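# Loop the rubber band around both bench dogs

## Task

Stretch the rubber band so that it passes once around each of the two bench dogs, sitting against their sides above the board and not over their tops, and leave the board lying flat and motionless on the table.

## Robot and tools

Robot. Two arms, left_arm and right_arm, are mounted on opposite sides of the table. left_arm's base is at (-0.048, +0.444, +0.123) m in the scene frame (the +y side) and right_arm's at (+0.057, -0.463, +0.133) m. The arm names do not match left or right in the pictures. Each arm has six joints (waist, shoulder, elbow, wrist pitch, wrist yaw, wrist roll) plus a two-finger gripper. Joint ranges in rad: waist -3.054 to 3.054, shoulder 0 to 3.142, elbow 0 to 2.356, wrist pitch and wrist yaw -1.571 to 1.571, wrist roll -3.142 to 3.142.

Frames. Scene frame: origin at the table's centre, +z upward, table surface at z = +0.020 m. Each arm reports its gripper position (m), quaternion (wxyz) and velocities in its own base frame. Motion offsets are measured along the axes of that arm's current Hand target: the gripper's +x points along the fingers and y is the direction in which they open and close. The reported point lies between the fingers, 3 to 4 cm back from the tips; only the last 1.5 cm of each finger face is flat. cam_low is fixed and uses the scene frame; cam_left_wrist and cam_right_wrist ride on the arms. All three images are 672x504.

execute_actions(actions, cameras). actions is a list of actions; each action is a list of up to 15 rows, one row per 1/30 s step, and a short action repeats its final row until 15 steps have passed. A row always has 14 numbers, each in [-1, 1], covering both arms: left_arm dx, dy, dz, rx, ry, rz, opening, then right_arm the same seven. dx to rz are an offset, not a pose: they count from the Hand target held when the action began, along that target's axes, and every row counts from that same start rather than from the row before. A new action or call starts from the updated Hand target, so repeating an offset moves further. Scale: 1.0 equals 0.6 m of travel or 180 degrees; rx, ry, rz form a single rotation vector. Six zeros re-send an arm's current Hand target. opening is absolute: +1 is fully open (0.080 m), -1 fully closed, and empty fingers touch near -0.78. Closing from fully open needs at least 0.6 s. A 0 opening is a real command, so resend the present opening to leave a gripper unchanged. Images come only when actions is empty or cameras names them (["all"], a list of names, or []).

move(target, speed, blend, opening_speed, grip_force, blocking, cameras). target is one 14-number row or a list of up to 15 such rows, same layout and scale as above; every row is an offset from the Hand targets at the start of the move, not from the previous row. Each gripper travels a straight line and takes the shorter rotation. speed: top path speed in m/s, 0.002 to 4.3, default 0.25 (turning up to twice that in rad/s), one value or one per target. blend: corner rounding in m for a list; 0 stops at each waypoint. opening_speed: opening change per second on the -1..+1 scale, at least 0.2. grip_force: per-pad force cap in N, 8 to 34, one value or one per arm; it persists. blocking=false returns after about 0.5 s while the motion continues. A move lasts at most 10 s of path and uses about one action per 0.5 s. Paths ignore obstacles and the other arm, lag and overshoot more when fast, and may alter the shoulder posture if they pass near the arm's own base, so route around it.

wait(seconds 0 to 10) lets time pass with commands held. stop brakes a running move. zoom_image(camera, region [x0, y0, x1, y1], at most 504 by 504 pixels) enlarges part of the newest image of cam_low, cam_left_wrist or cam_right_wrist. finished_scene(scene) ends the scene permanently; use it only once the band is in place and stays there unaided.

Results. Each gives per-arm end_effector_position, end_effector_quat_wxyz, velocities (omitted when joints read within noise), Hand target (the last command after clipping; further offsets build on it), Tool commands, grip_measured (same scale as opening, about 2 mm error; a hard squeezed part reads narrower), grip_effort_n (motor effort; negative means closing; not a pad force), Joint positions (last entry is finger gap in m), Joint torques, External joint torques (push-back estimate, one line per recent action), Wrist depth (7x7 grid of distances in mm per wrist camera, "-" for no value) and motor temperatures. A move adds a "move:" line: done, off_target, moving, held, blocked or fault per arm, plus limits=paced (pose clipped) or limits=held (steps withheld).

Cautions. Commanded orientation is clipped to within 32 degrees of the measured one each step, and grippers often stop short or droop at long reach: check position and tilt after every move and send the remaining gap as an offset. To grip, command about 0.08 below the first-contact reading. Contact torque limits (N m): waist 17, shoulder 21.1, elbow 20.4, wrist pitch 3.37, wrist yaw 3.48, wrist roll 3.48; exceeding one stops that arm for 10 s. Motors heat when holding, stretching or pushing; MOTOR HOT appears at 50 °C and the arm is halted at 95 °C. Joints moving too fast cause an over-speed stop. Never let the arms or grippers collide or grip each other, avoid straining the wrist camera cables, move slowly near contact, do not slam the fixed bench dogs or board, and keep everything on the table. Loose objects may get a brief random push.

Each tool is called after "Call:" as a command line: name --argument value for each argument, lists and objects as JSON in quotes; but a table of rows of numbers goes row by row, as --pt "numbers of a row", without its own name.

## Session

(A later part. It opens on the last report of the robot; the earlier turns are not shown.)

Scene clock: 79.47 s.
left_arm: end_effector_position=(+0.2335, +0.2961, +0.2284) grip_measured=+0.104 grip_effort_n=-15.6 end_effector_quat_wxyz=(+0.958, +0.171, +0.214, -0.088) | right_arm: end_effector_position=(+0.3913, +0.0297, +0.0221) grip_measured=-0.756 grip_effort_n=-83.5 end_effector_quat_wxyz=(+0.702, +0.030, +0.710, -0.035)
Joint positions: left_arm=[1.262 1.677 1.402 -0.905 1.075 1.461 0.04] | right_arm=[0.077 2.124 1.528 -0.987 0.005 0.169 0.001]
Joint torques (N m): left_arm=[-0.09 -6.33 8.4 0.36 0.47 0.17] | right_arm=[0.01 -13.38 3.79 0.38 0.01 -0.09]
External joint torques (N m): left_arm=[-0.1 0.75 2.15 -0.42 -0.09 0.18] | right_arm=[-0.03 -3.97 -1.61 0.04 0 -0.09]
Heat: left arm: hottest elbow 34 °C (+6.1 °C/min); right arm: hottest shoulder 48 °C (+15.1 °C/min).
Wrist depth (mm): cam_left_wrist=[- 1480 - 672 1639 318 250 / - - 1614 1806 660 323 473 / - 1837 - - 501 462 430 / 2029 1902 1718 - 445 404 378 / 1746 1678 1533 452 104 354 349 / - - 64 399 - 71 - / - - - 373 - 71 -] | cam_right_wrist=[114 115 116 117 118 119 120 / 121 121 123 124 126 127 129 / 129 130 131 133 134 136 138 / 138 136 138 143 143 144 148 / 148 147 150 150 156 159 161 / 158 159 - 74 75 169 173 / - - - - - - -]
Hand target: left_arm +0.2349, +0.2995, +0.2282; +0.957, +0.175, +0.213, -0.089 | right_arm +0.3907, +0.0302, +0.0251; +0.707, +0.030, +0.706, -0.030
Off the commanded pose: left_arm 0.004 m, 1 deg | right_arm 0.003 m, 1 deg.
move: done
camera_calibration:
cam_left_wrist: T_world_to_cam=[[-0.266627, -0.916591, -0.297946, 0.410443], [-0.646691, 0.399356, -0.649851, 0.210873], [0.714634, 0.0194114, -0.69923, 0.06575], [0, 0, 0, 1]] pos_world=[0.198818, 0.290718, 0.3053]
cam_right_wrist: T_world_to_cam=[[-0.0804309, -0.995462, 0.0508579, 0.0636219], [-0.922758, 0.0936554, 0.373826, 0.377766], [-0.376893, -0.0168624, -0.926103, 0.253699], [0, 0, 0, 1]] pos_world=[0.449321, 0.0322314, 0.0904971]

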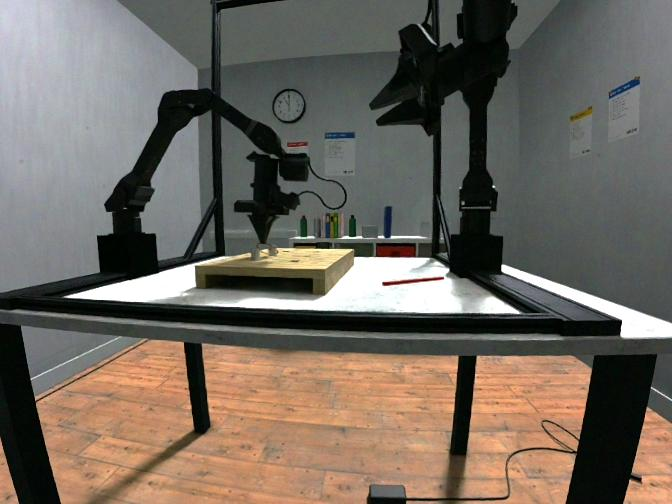

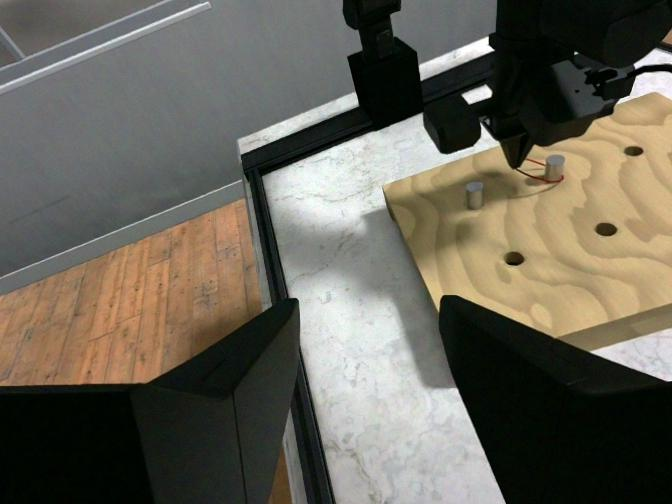

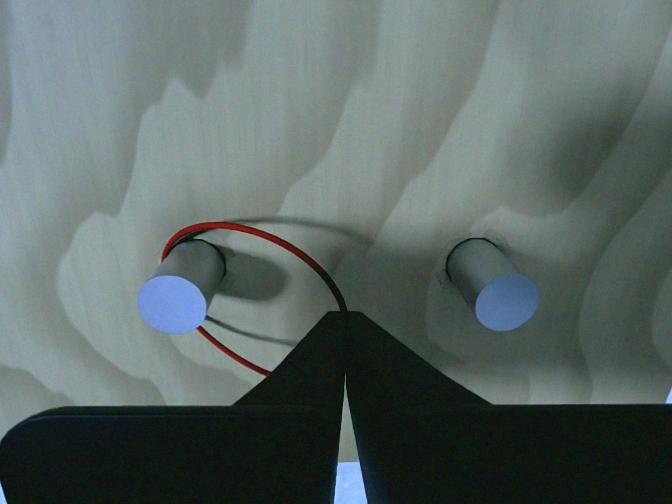

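Call:
move --pt "0 0 0 0 0 0 0.1 -0.025 -0.02 0 0 0 0 -1" --pt "0 0 0 0 0 0 0.1 -0.028 -0.158 0.032 0 0 0 -1" --cameras '["all"]' --speed 0.1 --blend 0.01

Call:
zoom_image --camera "cam_left_wrist" --region '[420, 60, 672, 260]'

Call:
zoom_image --camera "cam_low" --region '[190, 200, 350, 300]'

Scene clock: 86.50 s.
left_arm: end_effector_position=(+0.2335, +0.2961, +0.2284) grip_measured=+0.104 grip_effort_n=-15.6 end_effector_quat_wxyz=(+0.958, +0.171, +0.214, -0.088) | right_arm: end_effector_position=(+0.3977, -0.0555, +0.0416) grip_measured=-0.756 grip_effort_n=-83.5 end_effector_quat_wxyz=(+0.704, +0.034, +0.709, -0.020)
Joint positions: left_arm=[1.262 1.677 1.402 -0.905 1.075 1.461 0.04] | right_arm=[-0.146 2.132 1.623 -1.071 -0.02 -0.07 0.001]
Joint torques (N m): left_arm=[0.02 -6.29 8.4 0.34 0.45 0.17] | right_arm=[-1.73 -10.35 7.35 -0.03 0.54 -0.12]
External joint torques (N m): left_arm=[0.06 0.84 2.12 -0.44 -0.12 0.19] | right_arm=[-1.67 -0.71 1.76 -0.39 0.55 -0.12]
Heat: left arm: hottest elbow 35 °C (+6.1 °C/min); right arm: hottest shoulder 49 °C (+15.1 °C/min). Fold the right arm in close to its base, or ease its load, before you think long.
Wrist depth (mm): cam_left_wrist=[1469 1459 - 599 236 219 687 / - 1533 2069 690 306 292 486 / - 2069 1821 672 484 463 424 / 1761 1920 1761 - 438 404 375 / 1776 1639 1480 427 390 354 350 / - - 64 - - 71 - / - - - 359 356 71 -] | cam_right_wrist=[132 133 135 135 134 136 180 / 141 141 141 142 142 146 192 / 150 150 151 152 153 204 205 / 161 161 160 163 163 216 219 / 171 175 170 171 176 236 238 / 186 186 - 74 75 254 254 / - - - - - - -]
Hand target: left_arm +0.2349, +0.2995, +0.2282; +0.957, +0.175, +0.213, -0.089 | right_arm +0.4017, -0.0659, +0.0419; +0.707, +0.030, +0.706, -0.030
Off the commanded pose: left_arm 0.004 m, 1 deg | right_arm 0.011 m, 1 deg.
MOTOR HOT: joint 2 (shoulder) of the right arm reports 49 °C; the controller stops that arm at 95 °C. To cool a motor, set the load down, stop pushing, or move to a pose that needs little force.
move: off_target (right_arm); blend cut to 0.0096 m at target 1
camera_calibration:
cam_left_wrist: T_world_to_cam=[[-0.266627, -0.916591, -0.297946, 0.410443], [-0.646691, 0.399356, -0.649851, 0.210873], [0.714634, 0.0194114, -0.69923, 0.06575], [0, 0, 0, 1]] pos_world=[0.198818, 0.290718, 0.3053]
cam_right_wrist: T_world_to_cam=[[-0.0652099, -0.997588, 0.0237716, -0.0266606], [-0.925741, 0.0693716, 0.371741, 0.384222], [-0.372493, 0.00223479, -0.928032, 0.272084], [0, 0, 0, 1]] pos_world=[0.455301, -0.0538585, 0.110305]

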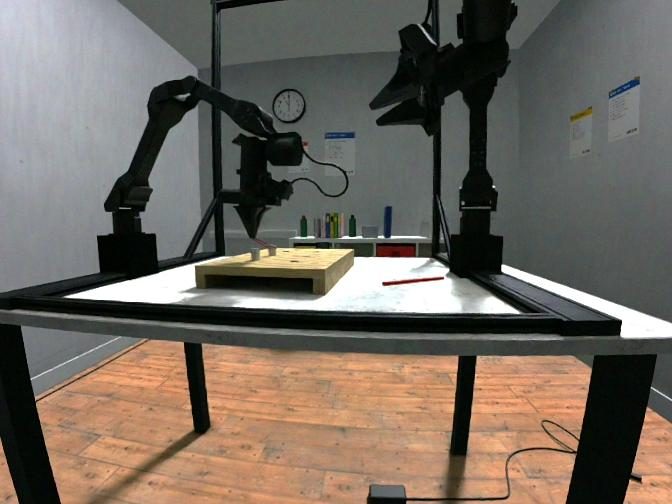

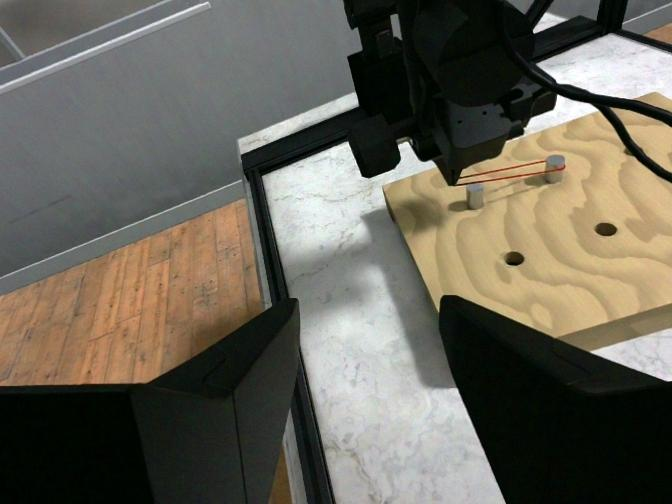

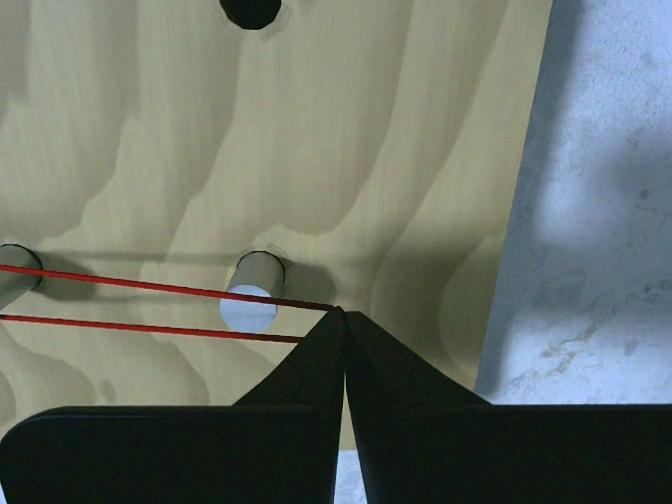

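Scaled by 2.000 from the camera's 672x504 image, which has a finer 960x720 frame.

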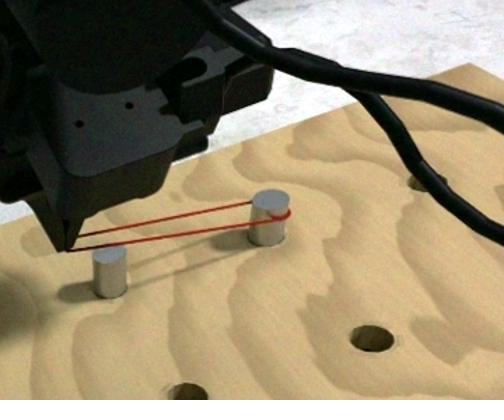

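Scaled by 3.150 from the camera's 672x504 image, which has a finer 960x720 frame.

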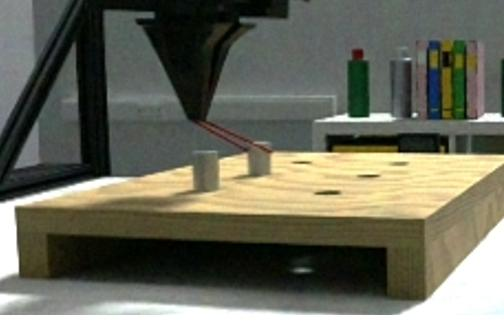

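Call:
move --pt "0 0 0 0 0 0 0.1 0 -0.017 0.016 0 0 0 -1" --pt "0 0 0 0 0 0 0.1 0.045 -0.017 0.016 0 0 0 -1" --cameras '["cam_right_wrist","cam_left_wrist"]' --speed 0.1

Call:
zoom_image --camera "cam_left_wrist" --region '[420, 60, 672, 260]'

Call:
zoom_image --camera "cam_right_wrist" --region '[150, 180, 400, 380]'

Scene clock: 93.43 s.
left_arm: end_effector_position=(+0.2335, +0.2961, +0.2284) grip_measured=+0.104 grip_effort_n=-15.6 end_effector_quat_wxyz=(+0.958, +0.171, +0.214, -0.088) | right_arm: end_effector_position=(+0.4119, -0.0651, +0.0201) grip_measured=-0.756 grip_effort_n=-83.5 end_effector_quat_wxyz=(+0.708, +0.033, +0.705, -0.018)
Joint positions: left_arm=[1.262 1.677 1.402 -0.905 1.075 1.461 0.04] | right_arm=[-0.164 2.206 1.653 -1.016 -0.021 -0.093 0.001]
Joint torques (N m): left_arm=[-0.08 -6.3 8.35 0.36 0.46 0.2] | right_arm=[-2.04 -10.88 4.38 0.81 0.65 -0.08]
External joint torques (N m): left_arm=[-0.08 0.77 2.1 -0.42 -0.1 0.21] | right_arm=[-2.04 -0.8 -1.13 0.46 0.67 -0.08]
Heat: left arm: hottest elbow 35 °C (+4.0 °C/min); right arm: hottest shoulder 49 °C (+13.1 °C/min). Fold the right arm in close to its base, or ease its load, before you think long.
Wrist depth (mm): cam_left_wrist=[1522 1420 - 727 245 745 780 / 1544 1614 1806 764 239 236 500 / - 2069 1761 599 355 442 411 / 2110 1853 1705 533 448 407 374 / 1806 1665 - 452 101 355 351 / - - 64 416 - 71 - / - - - 348 343 71 -] | cam_right_wrist=[113 114 115 116 116 116 160 / 120 121 121 121 122 123 171 / 130 129 129 129 130 133 181 / 138 138 138 139 139 191 194 / 148 148 145 145 149 208 210 / - 160 - 74 75 222 223 / - - - - - - -]
Hand target: left_arm +0.2349, +0.2995, +0.2282; +0.957, +0.175, +0.213, -0.089 | right_arm +0.4103, -0.0769, +0.0149; +0.707, +0.030, +0.706, -0.030
Off the commanded pose: left_arm 0.004 m, 1 deg | right_arm 0.013 m, 1 deg.
MOTOR HOT: still on. Joint 2 (shoulder) of the right arm reports 49 °C.
move: off_target (right_arm)
camera_calibration:
cam_left_wrist: T_world_to_cam=[[-0.266627, -0.916591, -0.297946, 0.410443], [-0.646691, 0.399356, -0.649851, 0.210873], [0.714634, 0.0194114, -0.69923, 0.06575], [0, 0, 0, 1]] pos_world=[0.198818, 0.290718, 0.3053]
cam_right_wrist: T_world_to_cam=[[-0.0608537, -0.997875, 0.023289, -0.0365829], [-0.930545, 0.0651574, 0.360333, 0.407957], [-0.361085, 0.000256113, -0.932533, 0.25272], [0, 0, 0, 1]] pos_world=[0.46865, -0.0631513, 0.0895211]
Images, in order (width x height): cam_left_wrist 672x504, cam_right_wrist 672x504.

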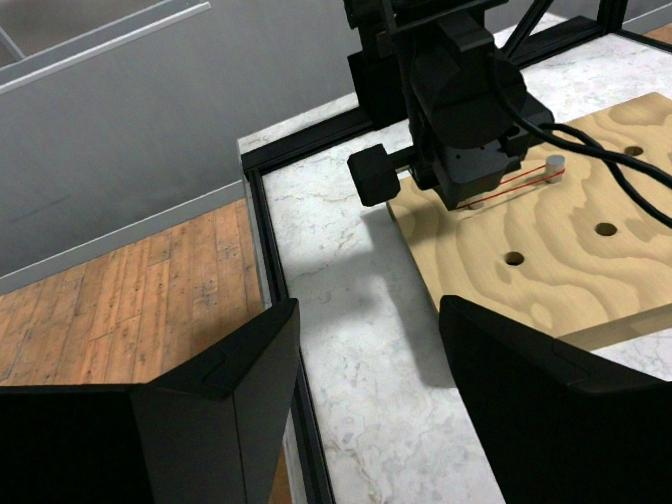

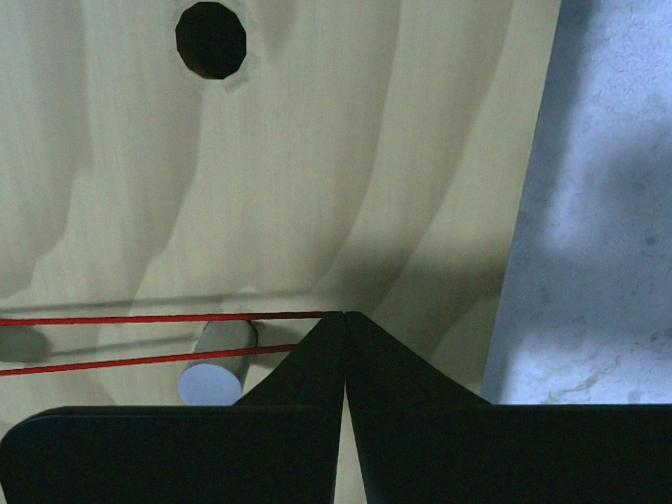

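Scaled by 2.000 from the camera's 672x504 image, which has a finer 960x720 frame.

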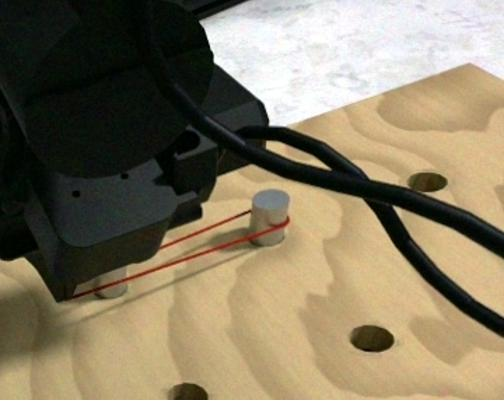

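Scaled by 2.016 from the camera's 672x504 image, which has a finer 960x720 frame.

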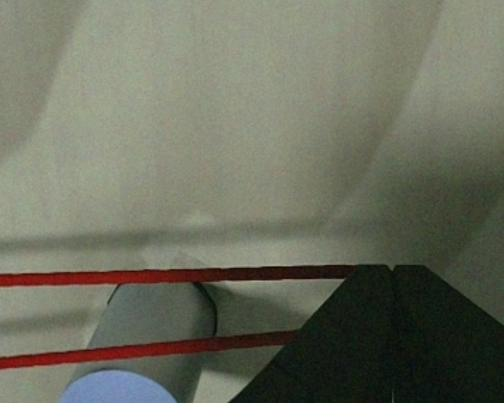

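Call:
move --pt "0 0 0 0 0 0 0.1 -0.037 0 0 0 0 0 -1" --pt "0 0 0 0 0 0 0.1 -0.037 0.003 -0.013 0 0 0 -1" --pt "0 0 0 0 0 0 0.1 0 0.003 -0.013 0 0 0 -1" --cameras '["cam_right_wrist","cam_left_wrist"]' --speed 0.1

Call:
zoom_image --camera "cam_right_wrist" --region '[150, 180, 400, 380]'

Scene clock: 98.53 s.
left_arm: end_effector_position=(+0.2335, +0.2961, +0.2284) grip_measured=+0.104 grip_effort_n=-15.6 end_effector_quat_wxyz=(+0.958, +0.171, +0.214, -0.088) | right_arm: end_effector_position=(+0.4052, -0.0640, +0.0200) grip_measured=-0.756 grip_effort_n=-83.5 end_effector_quat_wxyz=(+0.709, +0.033, +0.704, -0.018)
Joint positions: left_arm=[1.262 1.677 1.402 -0.905 1.075 1.461 0.04] | right_arm=[-0.164 2.178 1.606 -0.994 -0.021 -0.093 0.001]
Joint torques (N m): left_arm=[-0.08 -6.18 8.4 0.35 0.47 0.18] | right_arm=[-1.88 -11.03 4.18 0.72 0.63 -0.02]
External joint torques (N m): left_arm=[-0.08 0.97 2.1 -0.43 -0.09 0.19] | right_arm=[-1.88 -1.15 -1.31 0.37 0.65 -0.01]
Heat: left arm: hottest elbow 35 °C (+4.0 °C/min); right arm: hottest shoulder 48 °C (+11.1 °C/min). Fold the right arm in close to its base, or ease its load, before you think long.
Wrist depth (mm): cam_left_wrist=[1375 1449 - 650 249 690 1886 / 1430 1761 - 769 247 250 494 / 1500 - 1886 595 371 453 415 / 1937 1837 1732 589 450 406 374 / 1776 1590 - - 388 355 349 / - - 64 411 - 71 - / - - - 361 - 71 -] | cam_right_wrist=[114 114 117 116 116 115 160 / 121 121 122 122 122 124 170 / 131 129 130 130 130 134 182 / 138 138 139 139 139 192 194 / 148 149 134 145 150 209 210 / 158 160 - 74 75 223 224 / - - - - - - -]
Hand target: left_arm +0.2349, +0.2995, +0.2282; +0.957, +0.175, +0.213, -0.089 | right_arm +0.4027, -0.0745, +0.0150; +0.707, +0.030, +0.706, -0.030
Off the commanded pose: left_arm 0.004 m, 1 deg | right_arm 0.012 m, 2 deg.
MOTOR HOT: still on. Joint 2 (shoulder) of the right arm reports 48 °C.
move: off_target (right_arm)
camera_calibration:
cam_left_wrist: T_world_to_cam=[[-0.266627, -0.916591, -0.297946, 0.410443], [-0.646691, 0.399356, -0.649851, 0.210873], [0.714634, 0.0194114, -0.69923, 0.06575], [0, 0, 0, 1]] pos_world=[0.198818, 0.290718, 0.3053]
cam_right_wrist: T_world_to_cam=[[-0.0608631, -0.997867, 0.0236014, -0.0358296], [-0.931684, 0.0652785, 0.357355, 0.402209], [-0.358134, -0.000239279, -0.93367, 0.249029], [0, 0, 0, 1]] pos_world=[0.461737, -0.0619492, 0.089625]
Images, in order (width x height): cam_left_wrist 672x504, cam_right_wrist 672x504.

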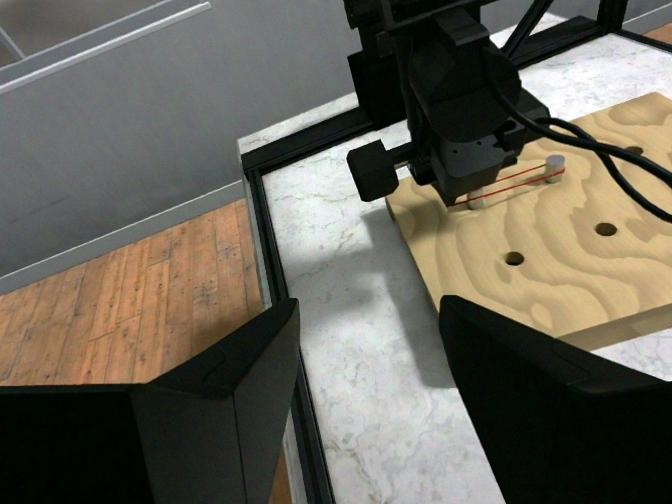

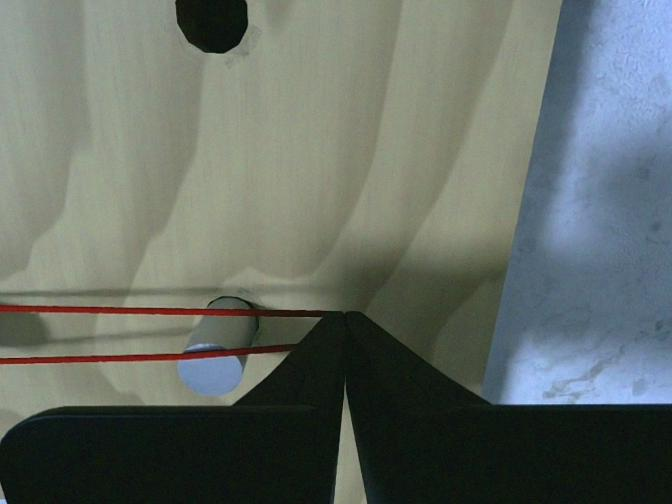

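Scaled by 2.016 from the camera's 672x504 image, which has a finer 960x720 frame.

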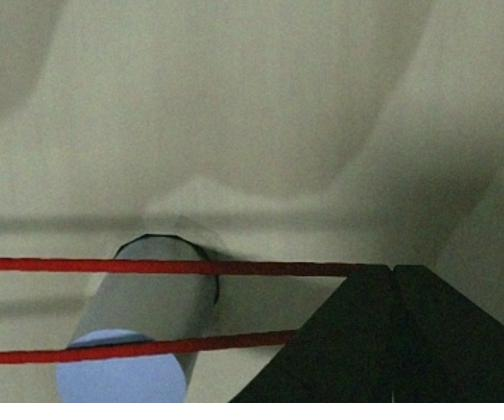

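Call:
move --target '[0,0,0,0,0,0,0.1,0,-0.006,-0.067,0,0,0,-1]' --cameras '["cam_right_wrist","cam_left_wrist"]' --speed 0.1

Call:
zoom_image --camera "cam_right_wrist" --region '[150, 180, 400, 380]'

Call:
zoom_image --camera "cam_left_wrist" --region '[420, 60, 672, 260]'

Scene clock: 102.80 s.
left_arm: end_effector_position=(+0.2335, +0.2961, +0.2284) grip_measured=+0.104 grip_effort_n=-15.6 end_effector_quat_wxyz=(+0.958, +0.171, +0.214, -0.088) | right_arm: end_effector_position=(+0.3697, -0.0634, +0.0131) grip_measured=-0.756 grip_effort_n=-83.5 end_effector_quat_wxyz=(+0.710, +0.033, +0.703, -0.016)
Joint positions: left_arm=[1.262 1.677 1.402 -0.905 1.075 1.461 0.04] | right_arm=[-0.18 2.061 1.39 -0.893 -0.024 -0.11 0.001]
Joint torques (N m): left_arm=[-0.02 -6.2 8.3 0.37 0.43 0.19] | right_arm=[-2.35 -12.56 3.36 -0.02 0.72 -0.13]
External joint torques (N m): left_arm=[-0.02 0.9 1.99 -0.43 -0.13 0.2] | right_arm=[-2.35 -3.69 -1.91 -0.38 0.75 -0.13]
Heat: left arm: hottest elbow 35 °C (+3.0 °C/min); right arm: hottest shoulder 48 °C (+10.0 °C/min). Fold the right arm in close to its base, or ease its load, before you think long.
Wrist depth (mm): cam_left_wrist=[1411 - 1678 630 260 778 1920 / - - - 737 280 386 485 / 1837 - 2219 - 470 464 420 / 2316 1837 1705 567 446 404 374 / 1705 1652 1511 430 387 355 349 / - - 64 - - 71 - / - - - 346 - 71 -] | cam_right_wrist=[111 111 111 111 112 112 157 / 118 118 118 118 119 120 167 / - 125 125 126 126 129 177 / 132 130 131 134 135 187 189 / 143 144 142 140 144 203 204 / - 153 - 74 75 216 217 / - - - - - - -]
Hand target: left_arm +0.2349, +0.2995, +0.2282; +0.957, +0.175, +0.213, -0.089 | right_arm +0.3624, -0.0746, +0.0149; +0.707, +0.030, +0.706, -0.030
Off the commanded pose: left_arm 0.004 m, 1 deg | right_arm 0.013 m, 2 deg.
MOTOR HOT: still on. Joint 2 (shoulder) of the right arm reports 48 °C.
move: off_target (right_arm)
camera_calibration:
cam_left_wrist: T_world_to_cam=[[-0.266627, -0.916591, -0.297946, 0.410443], [-0.646691, 0.399356, -0.649851, 0.210873], [0.714634, 0.0194114, -0.69923, 0.06575], [0, 0, 0, 1]] pos_world=[0.198818, 0.290718, 0.3053]
cam_right_wrist: T_world_to_cam=[[-0.0593275, -0.998018, 0.0209716, -0.0377976], [-0.932958, 0.062908, 0.354447, 0.371969], [-0.355063, 0.00146281, -0.934841, 0.228787], [0, 0, 0, 1]] pos_world=[0.426023, -0.0614572, 0.0828291]
Images, in order (width x height): cam_left_wrist 672x504, cam_right_wrist 672x504.

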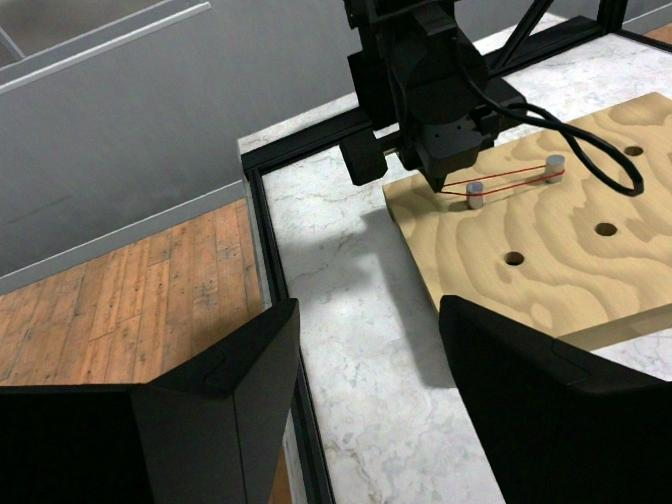

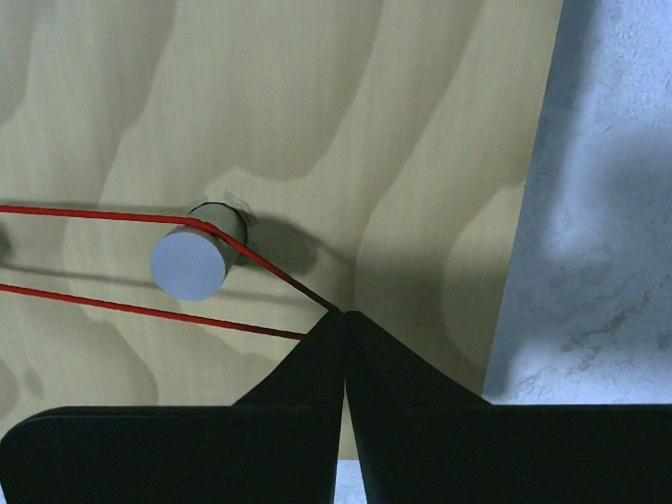

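Scaled by 2.016 from the camera's 672x504 image, which has a finer 960x720 frame.

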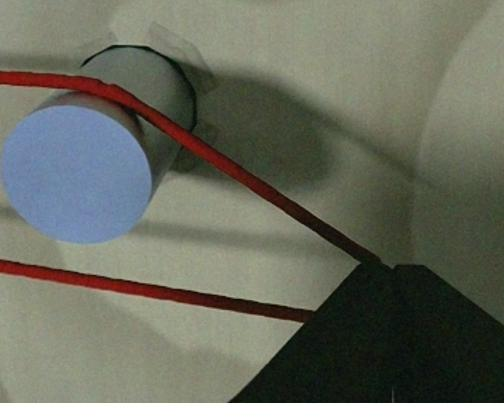

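Scaled by 2.000 from the camera's 672x504 image, which has a finer 960x720 frame.

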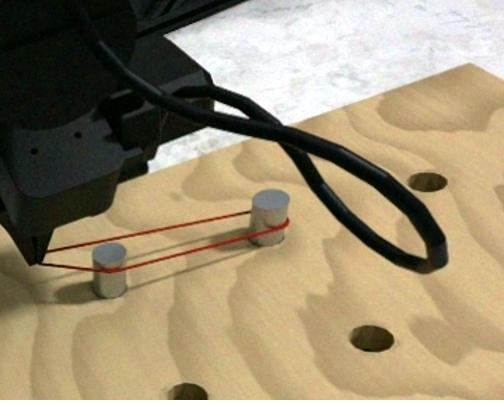

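Call:
move --pt "0 0 0 0 0 0 0.1 0 0 -0.025 0 0 0 -1" --pt "0 0 0 0 0 0 0.1 0.037 0 -0.025 0 0 0 -1" --pt "0 0 0 0 0 0 0.1 0.037 0.14 -0.025 0 0 0 -1" --cameras '["cam_right_wrist","cam_left_wrist"]' --speed 0.1 --blend '[0.005,0,0]'

Call:
zoom_image --camera "cam_left_wrist" --region '[420, 60, 672, 260]'

Scene clock: 109.93 s.
left_arm: end_effector_position=(+0.2335, +0.2961, +0.2284) grip_measured=+0.104 grip_effort_n=-15.6 end_effector_quat_wxyz=(+0.958, +0.171, +0.214, -0.088) | right_arm: end_effector_position=(+0.3618, +0.0014, -0.0004) grip_measured=-0.756 grip_effort_n=-83.5 end_effector_quat_wxyz=(+0.719, +0.027, +0.693, -0.041)
Joint positions: left_arm=[1.262 1.677 1.402 -0.905 1.075 1.461 0.04] | right_arm=[0.013 2.018 1.265 -0.781 0.022 0.108 0.001]
Joint torques (N m): left_arm=[-0.03 -6.19 8.39 0.34 0.46 0.18] | right_arm=[1.68 -8.53 4.04 -0.48 -0.64 0.12]
External joint torques (N m): left_arm=[-0.07 0.91 2.11 -0.44 -0.09 0.19] | right_arm=[1.66 -0.16 -1.03 -0.87 -0.65 0.12]
Heat: left arm: hottest elbow 36 °C (+4.0 °C/min); right arm: hottest shoulder 48 °C (+9.0 °C/min). Fold the right arm in close to its base, or ease its load, before you think long.
Wrist depth (mm): cam_left_wrist=[- - 1449 640 403 279 730 / - - 1678 820 415 349 497 / 1776 - 1902 - 494 462 430 / 1821 1837 1678 - 445 404 373 / 1806 1626 1511 459 389 355 348 / - - 64 414 - 71 - / - - - 343 - 71 -] | cam_right_wrist=[- 100 101 102 104 105 106 / 104 106 107 108 110 110 113 / 110 112 113 114 114 118 120 / 116 118 120 122 93 125 127 / 125 126 127 126 131 134 136 / - 132 - 74 75 142 145 / - - - - - - -]
Hand target: left_arm +0.2349, +0.2995, +0.2282; +0.957, +0.175, +0.213, -0.089 | right_arm +0.3547, +0.0104, -0.0073; +0.707, +0.030, +0.706, -0.030
Off the commanded pose: left_arm 0.004 m, 1 deg | right_arm 0.013 m, 2 deg.
MOTOR HOT: still on. Joint 2 (shoulder) of the right arm reports 48 °C.
move: off_target (right_arm)
camera_calibration:
cam_left_wrist: T_world_to_cam=[[-0.266627, -0.916591, -0.297946, 0.410443], [-0.646691, 0.399356, -0.649851, 0.210873], [0.714634, 0.0194114, -0.69923, 0.06575], [0, 0, 0, 1]] pos_world=[0.198818, 0.290718, 0.3053]
cam_right_wrist: T_world_to_cam=[[-0.0864794, -0.994308, 0.0622313, 0.0364933], [-0.939252, 0.102198, 0.327659, 0.367603], [-0.332154, -0.0301152, -0.942744, 0.205011], [0, 0, 0, 1]] pos_world=[0.416523, 0.00489103, 0.0705532]
Images, in order (width x height): cam_left_wrist 672x504, cam_right_wrist 672x504.

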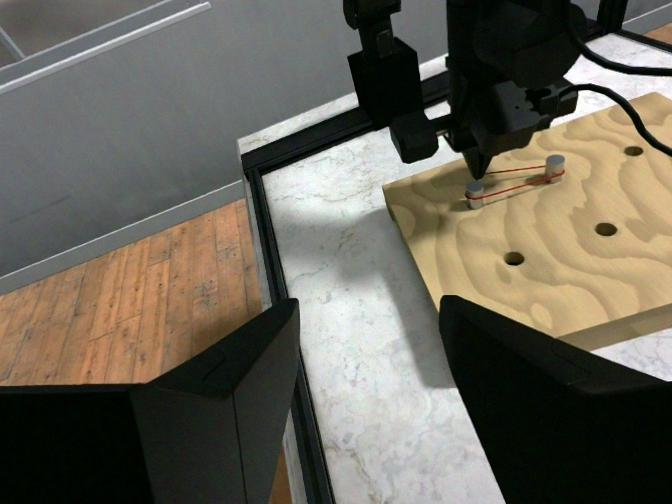

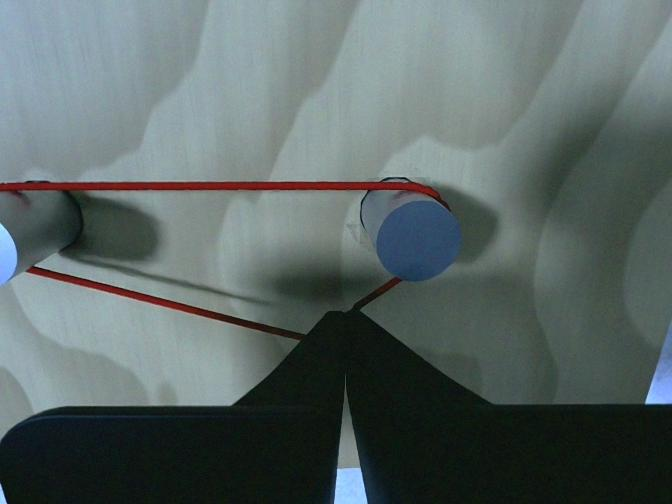

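Scaled by 2.000 from the camera's 672x504 image, which has a finer 960x720 frame.

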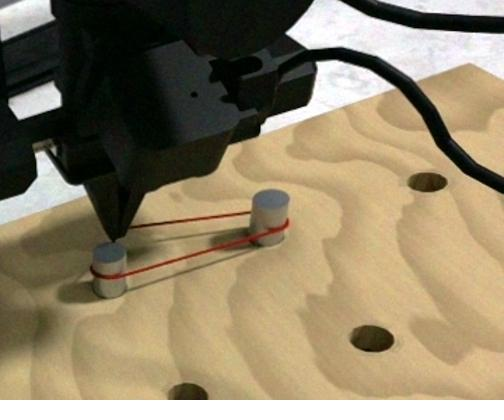

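Call:
move --target '[0,0,0,0,0,0,0.1,0.013,0,0.002,0.5,0,0,-1]' --cameras '["cam_right_wrist","cam_left_wrist"]' --speed 0.4

Call:
zoom_image --camera "cam_left_wrist" --region '[420, 60, 672, 260]'

Scene clock: 115.07 s.
left_arm: end_effector_position=(+0.2335, +0.2961, +0.2284) grip_measured=+0.104 grip_effort_n=-15.6 end_effector_quat_wxyz=(+0.958, +0.171, +0.214, -0.088) | right_arm: end_effector_position=(+0.3653, +0.0015, -0.0053) grip_measured=-0.756 grip_effort_n=-83.5 end_effector_quat_wxyz=(+0.492, +0.529, +0.460, -0.516)
Joint positions: left_arm=[1.262 1.677 1.402 -0.905 1.075 1.461 0.04] | right_arm=[0.013 2.033 1.265 -0.758 0.022 1.677 0.001]
Joint torques (N m): left_arm=[-0.1 -6.16 8.35 0.36 0.47 0.17] | right_arm=[1.65 -8.05 3.16 -0.36 -0.58 0.23]
External joint torques (N m): left_arm=[-0.1 0.92 2.1 -0.42 -0.08 0.18] | right_arm=[1.7 0.42 -1.9 -0.74 -0.65 0.23]
Heat: left arm: hottest elbow 36 °C (+3.0 °C/min); right arm: hottest shoulder 48 °C (+7.1 °C/min). Fold the right arm in close to its base, or ease its load, before you think long.
Wrist depth (mm): cam_left_wrist=[- 1449 - 646 636 279 685 / 1761 - - 742 392 370 485 / - 1746 1639 - 496 365 430 / 1991 1937 1821 - 436 402 374 / 1732 1665 - - 102 355 352 / - - 64 394 - 71 - / - - - 371 346 71 -] | cam_right_wrist=[- 99 99 100 101 102 105 / - 104 105 105 106 107 157 / - 109 110 111 111 114 166 / 114 115 93 116 117 120 175 / - 122 92 121 125 127 186 / - 127 - 74 75 133 196 / - - - - - - -]
Hand target: left_arm +0.2349, +0.2995, +0.2282; +0.957, +0.175, +0.213, -0.089 | right_arm +0.3559, +0.0103, -0.0151; +0.478, +0.521, +0.478, -0.521
Off the commanded pose: left_arm 0.004 m, 1 deg | right_arm 0.016 m, 3 deg.
MOTOR HOT: still on. Joint 2 (shoulder) of the right arm reports 48 °C.
move: off_target (right_arm)
camera_calibration:
cam_left_wrist: T_world_to_cam=[[-0.266627, -0.916591, -0.297946, 0.410443], [-0.646691, 0.399356, -0.649851, 0.210873], [0.714634, 0.0194114, -0.69923, 0.06575], [0, 0, 0, 1]] pos_world=[0.198818, 0.290718, 0.3053]
cam_right_wrist: T_world_to_cam=[[-0.996501, 0.0835611, -0.00164239, 0.367682], [0.0777685, 0.934262, 0.348005, -0.000306753], [0.0306141, 0.346659, -0.937491, 0.068511], [0, 0, 0, 1]] pos_world=[0.364322, -0.0541873, 0.0649391]
Images, in order (width x height): cam_left_wrist 672x504, cam_right_wrist 672x504.

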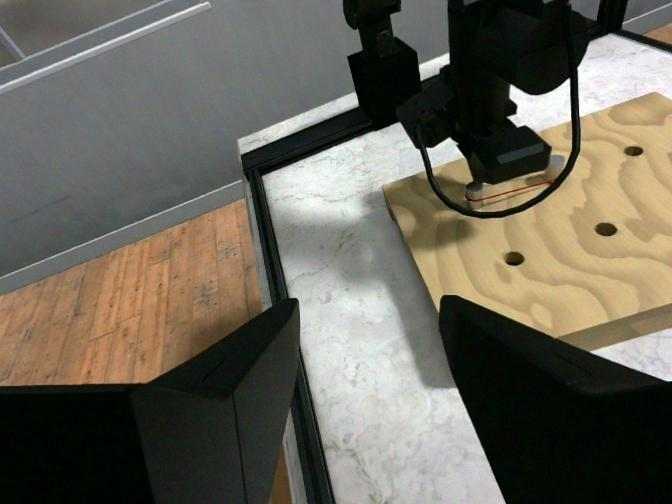

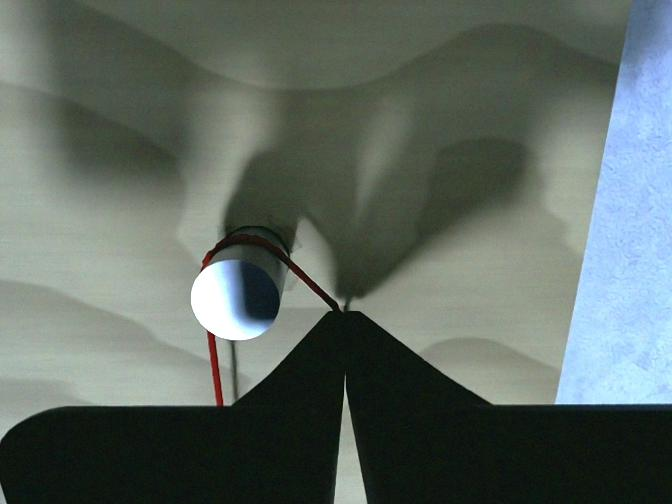

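Scaled by 2.000 from the camera's 672x504 image, which has a finer 960x720 frame.

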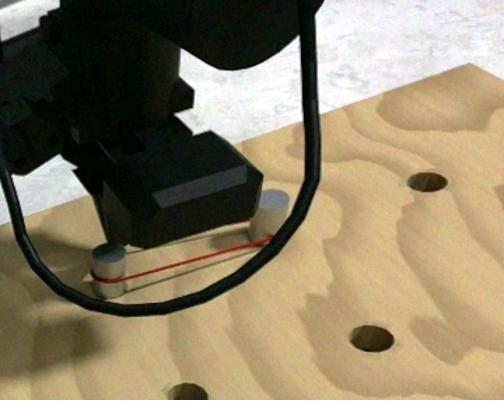

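Call:
move --pt "0 0 0 0 0 0 0.1 0.006 0.012 0 0 0 0 -1" --pt "0 0 0 0 0 0 0.1 0.006 0.012 0 0 0 0 -0.58" --cameras '["cam_right_wrist","cam_left_wrist"]' --speed 0.05 --opening_speed 0.4

Call:
zoom_image --camera "cam_left_wrist" --region '[420, 60, 672, 260]'

Scene clock: 119.67 s.
left_arm: end_effector_position=(+0.2335, +0.2961, +0.2284) grip_measured=+0.104 grip_effort_n=-15.6 end_effector_quat_wxyz=(+0.958, +0.171, +0.214, -0.088) | right_arm: end_effector_position=(+0.3632, +0.0104, -0.0145) grip_measured=-0.583 grip_effort_n=15.6 end_effector_quat_wxyz=(+0.481, +0.522, +0.479, -0.517)
Joint positions: left_arm=[1.262 1.677 1.402 -0.905 1.075 1.461 0.04] | right_arm=[0.027 2.071 1.282 -0.775 -0.003 1.677 0.009]
Joint torques (N m): left_arm=[-0.03 -6.2 8.41 0.35 0.48 0.22] | right_arm=[0 -8.93 4.68 0.09 0.01 0.15]
External joint torques (N m): left_arm=[0.02 0.78 2.27 -0.4 -0.08 0.23] | right_arm=[0.04 -0.41 -0.16 -0.19 -0.04 0.15]
Heat: left arm: hottest elbow 36 °C (+3.0 °C/min); right arm: hottest shoulder 47 °C (+3.0 °C/min).
Wrist depth (mm): cam_left_wrist=[1522 1402 - 672 369 285 1691 / 1652 2879 - 742 404 369 485 / - 2267 1991 - 503 390 427 / 1665 1869 1761 - 436 398 374 / 1732 1678 - 443 387 356 350 / - - 64 412 - 71 - / - - - 341 - 71 -] | cam_right_wrist=[- 87 88 89 91 93 140 / - 92 93 95 97 98 150 / - 97 97 99 102 105 159 / - 100 86 106 108 111 170 / 107 108 111 111 115 118 182 / - 113 - 119 - 124 192 / - - - 129 - - -]
Hand target: left_arm +0.2349, +0.2995, +0.2282; +0.957, +0.175, +0.213, -0.089 | right_arm +0.3631, +0.0097, -0.0186; +0.478, +0.521, +0.478, -0.521
Off the commanded pose: left_arm 0.004 m, 1 deg | right_arm 0.004 m, 1 deg.
MOTOR HOT: cleared for the motors of the right arm.
move: done; target 2's new opening was sent with right_arm's hand 0.012 m and 2 deg from that target
camera_calibration:
cam_left_wrist: T_world_to_cam=[[-0.266627, -0.916591, -0.297946, 0.410443], [-0.646691, 0.399356, -0.649851, 0.210873], [0.714634, 0.0194114, -0.69923, 0.06575], [0, 0, 0, 1]] pos_world=[0.198818, 0.290718, 0.3053]
cam_right_wrist: T_world_to_cam=[[-0.996977, 0.0680123, 0.0375751, 0.365646], [0.0770746, 0.926925, 0.367245, -0.00457108], [-0.00985215, 0.369031, -0.929365, 0.0714141], [0, 0, 0, 1]] pos_world=[0.365596, -0.0469853, 0.0543093]
Images, in order (width x height): cam_left_wrist 672x504, cam_right_wrist 672x504.

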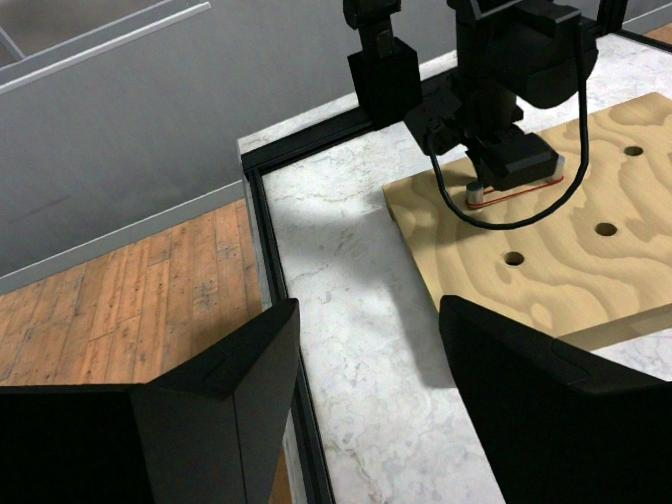

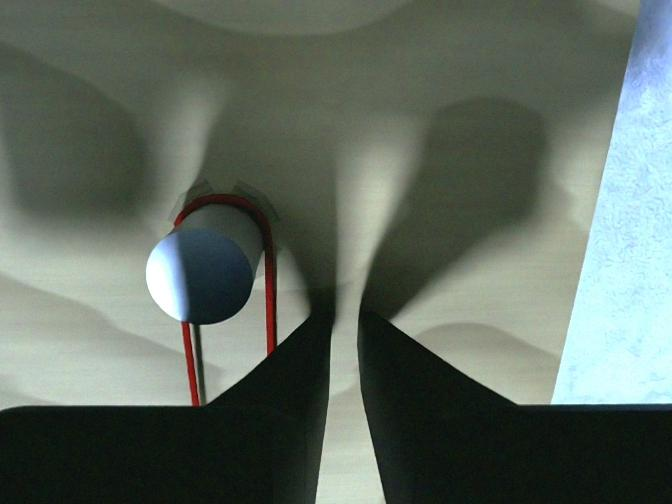

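Scaled by 2.000 from the camera's 672x504 image, which has a finer 960x720 frame.

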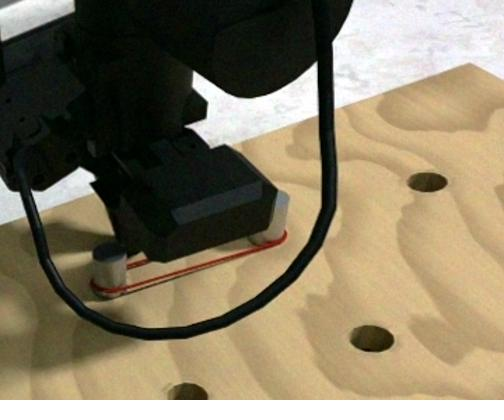

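Call:
move --target '[0,0,0,0,0,0,0.1,-0.2,-0.015,0,0,0,0,-0.58]' --cameras '["all"]' --speed 0.12

Call:
zoom_image --camera "cam_left_wrist" --region '[420, 60, 672, 260]'

Call:
zoom_image --camera "cam_low" --region '[190, 200, 350, 300]'

Scene clock: 123.10 s.
left_arm: end_effector_position=(+0.2335, +0.2961, +0.2284) grip_measured=+0.104 grip_effort_n=-15.6 end_effector_quat_wxyz=(+0.958, +0.171, +0.214, -0.088) | right_arm: end_effector_position=(+0.3503, +0.0101, +0.0953) grip_measured=-0.583 grip_effort_n=15.6 end_effector_quat_wxyz=(+0.473, +0.515, +0.485, -0.525)
Joint positions: left_arm=[1.262 1.677 1.402 -0.905 1.075 1.461 0.04] | right_arm=[0.027 1.903 1.505 -1.195 -0.003 1.679 0.009]
Joint torques (N m): left_arm=[0.01 -6.22 8.41 0.38 0.48 0.17] | right_arm=[0.26 -10.81 6.81 -0.23 0 0.21]
External joint torques (N m): left_arm=[0.01 0.91 2.11 -0.41 -0.08 0.19] | right_arm=[0.21 -2.69 1.21 -0.48 -0.05 0.21]
Heat: left arm: hottest elbow 36 °C (+2.0 °C/min); right arm: hottest shoulder 47 °C (+1.0 °C/min).
Wrist depth (mm): cam_left_wrist=[- - 1555 732 338 301 742 / - - - 722 730 415 492 / 2767 - 792 - 500 475 432 / 1886 1937 1776 - 438 402 376 / 1761 1665 1500 - 102 354 348 / - - 64 - - 71 - / - - - - - 71 -] | cam_right_wrist=[178 181 185 190 197 248 253 / 187 191 195 200 250 261 268 / 197 202 204 212 221 276 286 / 207 212 218 224 284 296 302 / 220 225 228 235 304 313 324 / 232 236 - - - 331 341 / - - - - - - -]
Hand target: left_arm +0.2349, +0.2995, +0.2282; +0.957, +0.175, +0.213, -0.089 | right_arm +0.3541, +0.0105, +0.1014; +0.478, +0.521, +0.478, -0.521
Off the commanded pose: left_arm 0.004 m, 1 deg | right_arm 0.007 m, 1 deg.
move: done
camera_calibration:
cam_left_wrist: T_world_to_cam=[[-0.266627, -0.916591, -0.297946, 0.410443], [-0.646691, 0.399356, -0.649851, 0.210873], [0.714634, 0.0194114, -0.69923, 0.06575], [0, 0, 0, 1]] pos_world=[0.198818, 0.290718, 0.3053]
cam_right_wrist: T_world_to_cam=[[-0.995336, 0.0696285, 0.0667749, 0.345394], [0.0892754, 0.927114, 0.363992, -0.0475648], [-0.0365637, 0.368256, -0.929005, 0.182837], [0, 0, 0, 1]] pos_world=[0.354715, -0.047282, 0.164106]

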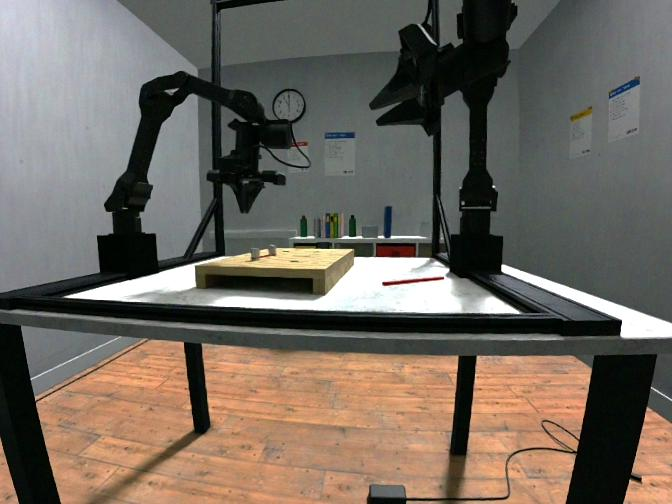

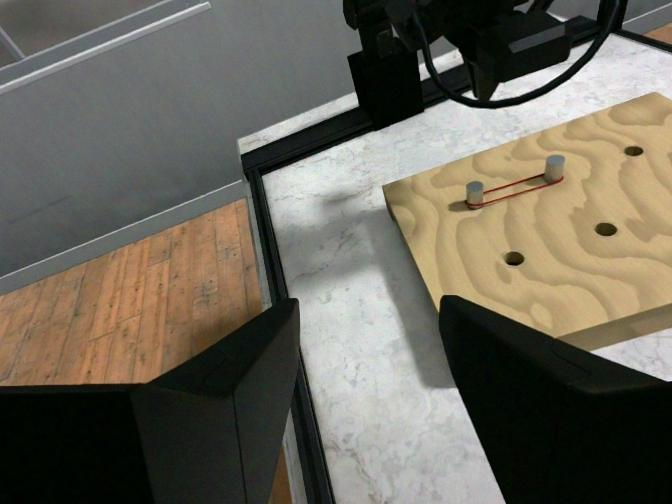

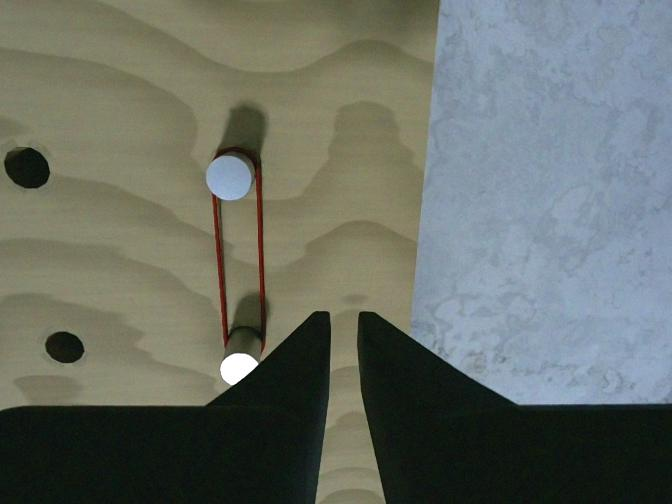

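Scaled by 2.000 from the camera's 672x504 image, which has a finer 960x720 frame.

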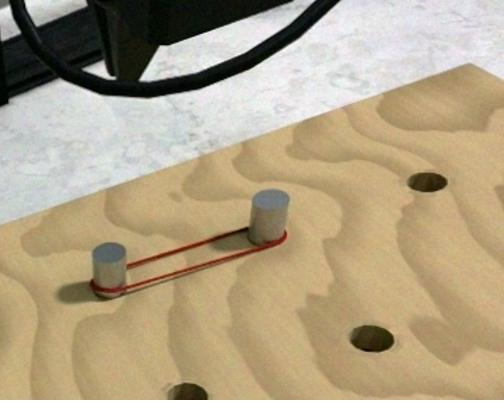

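Scaled by 3.150 from the camera's 672x504 image, which has a finer 960x720 frame.

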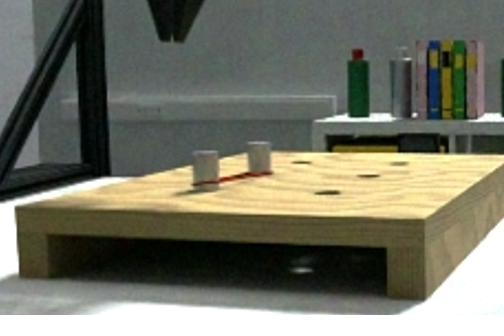

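Call:
finished_scene --scene 2

The scene is finished: the task was done.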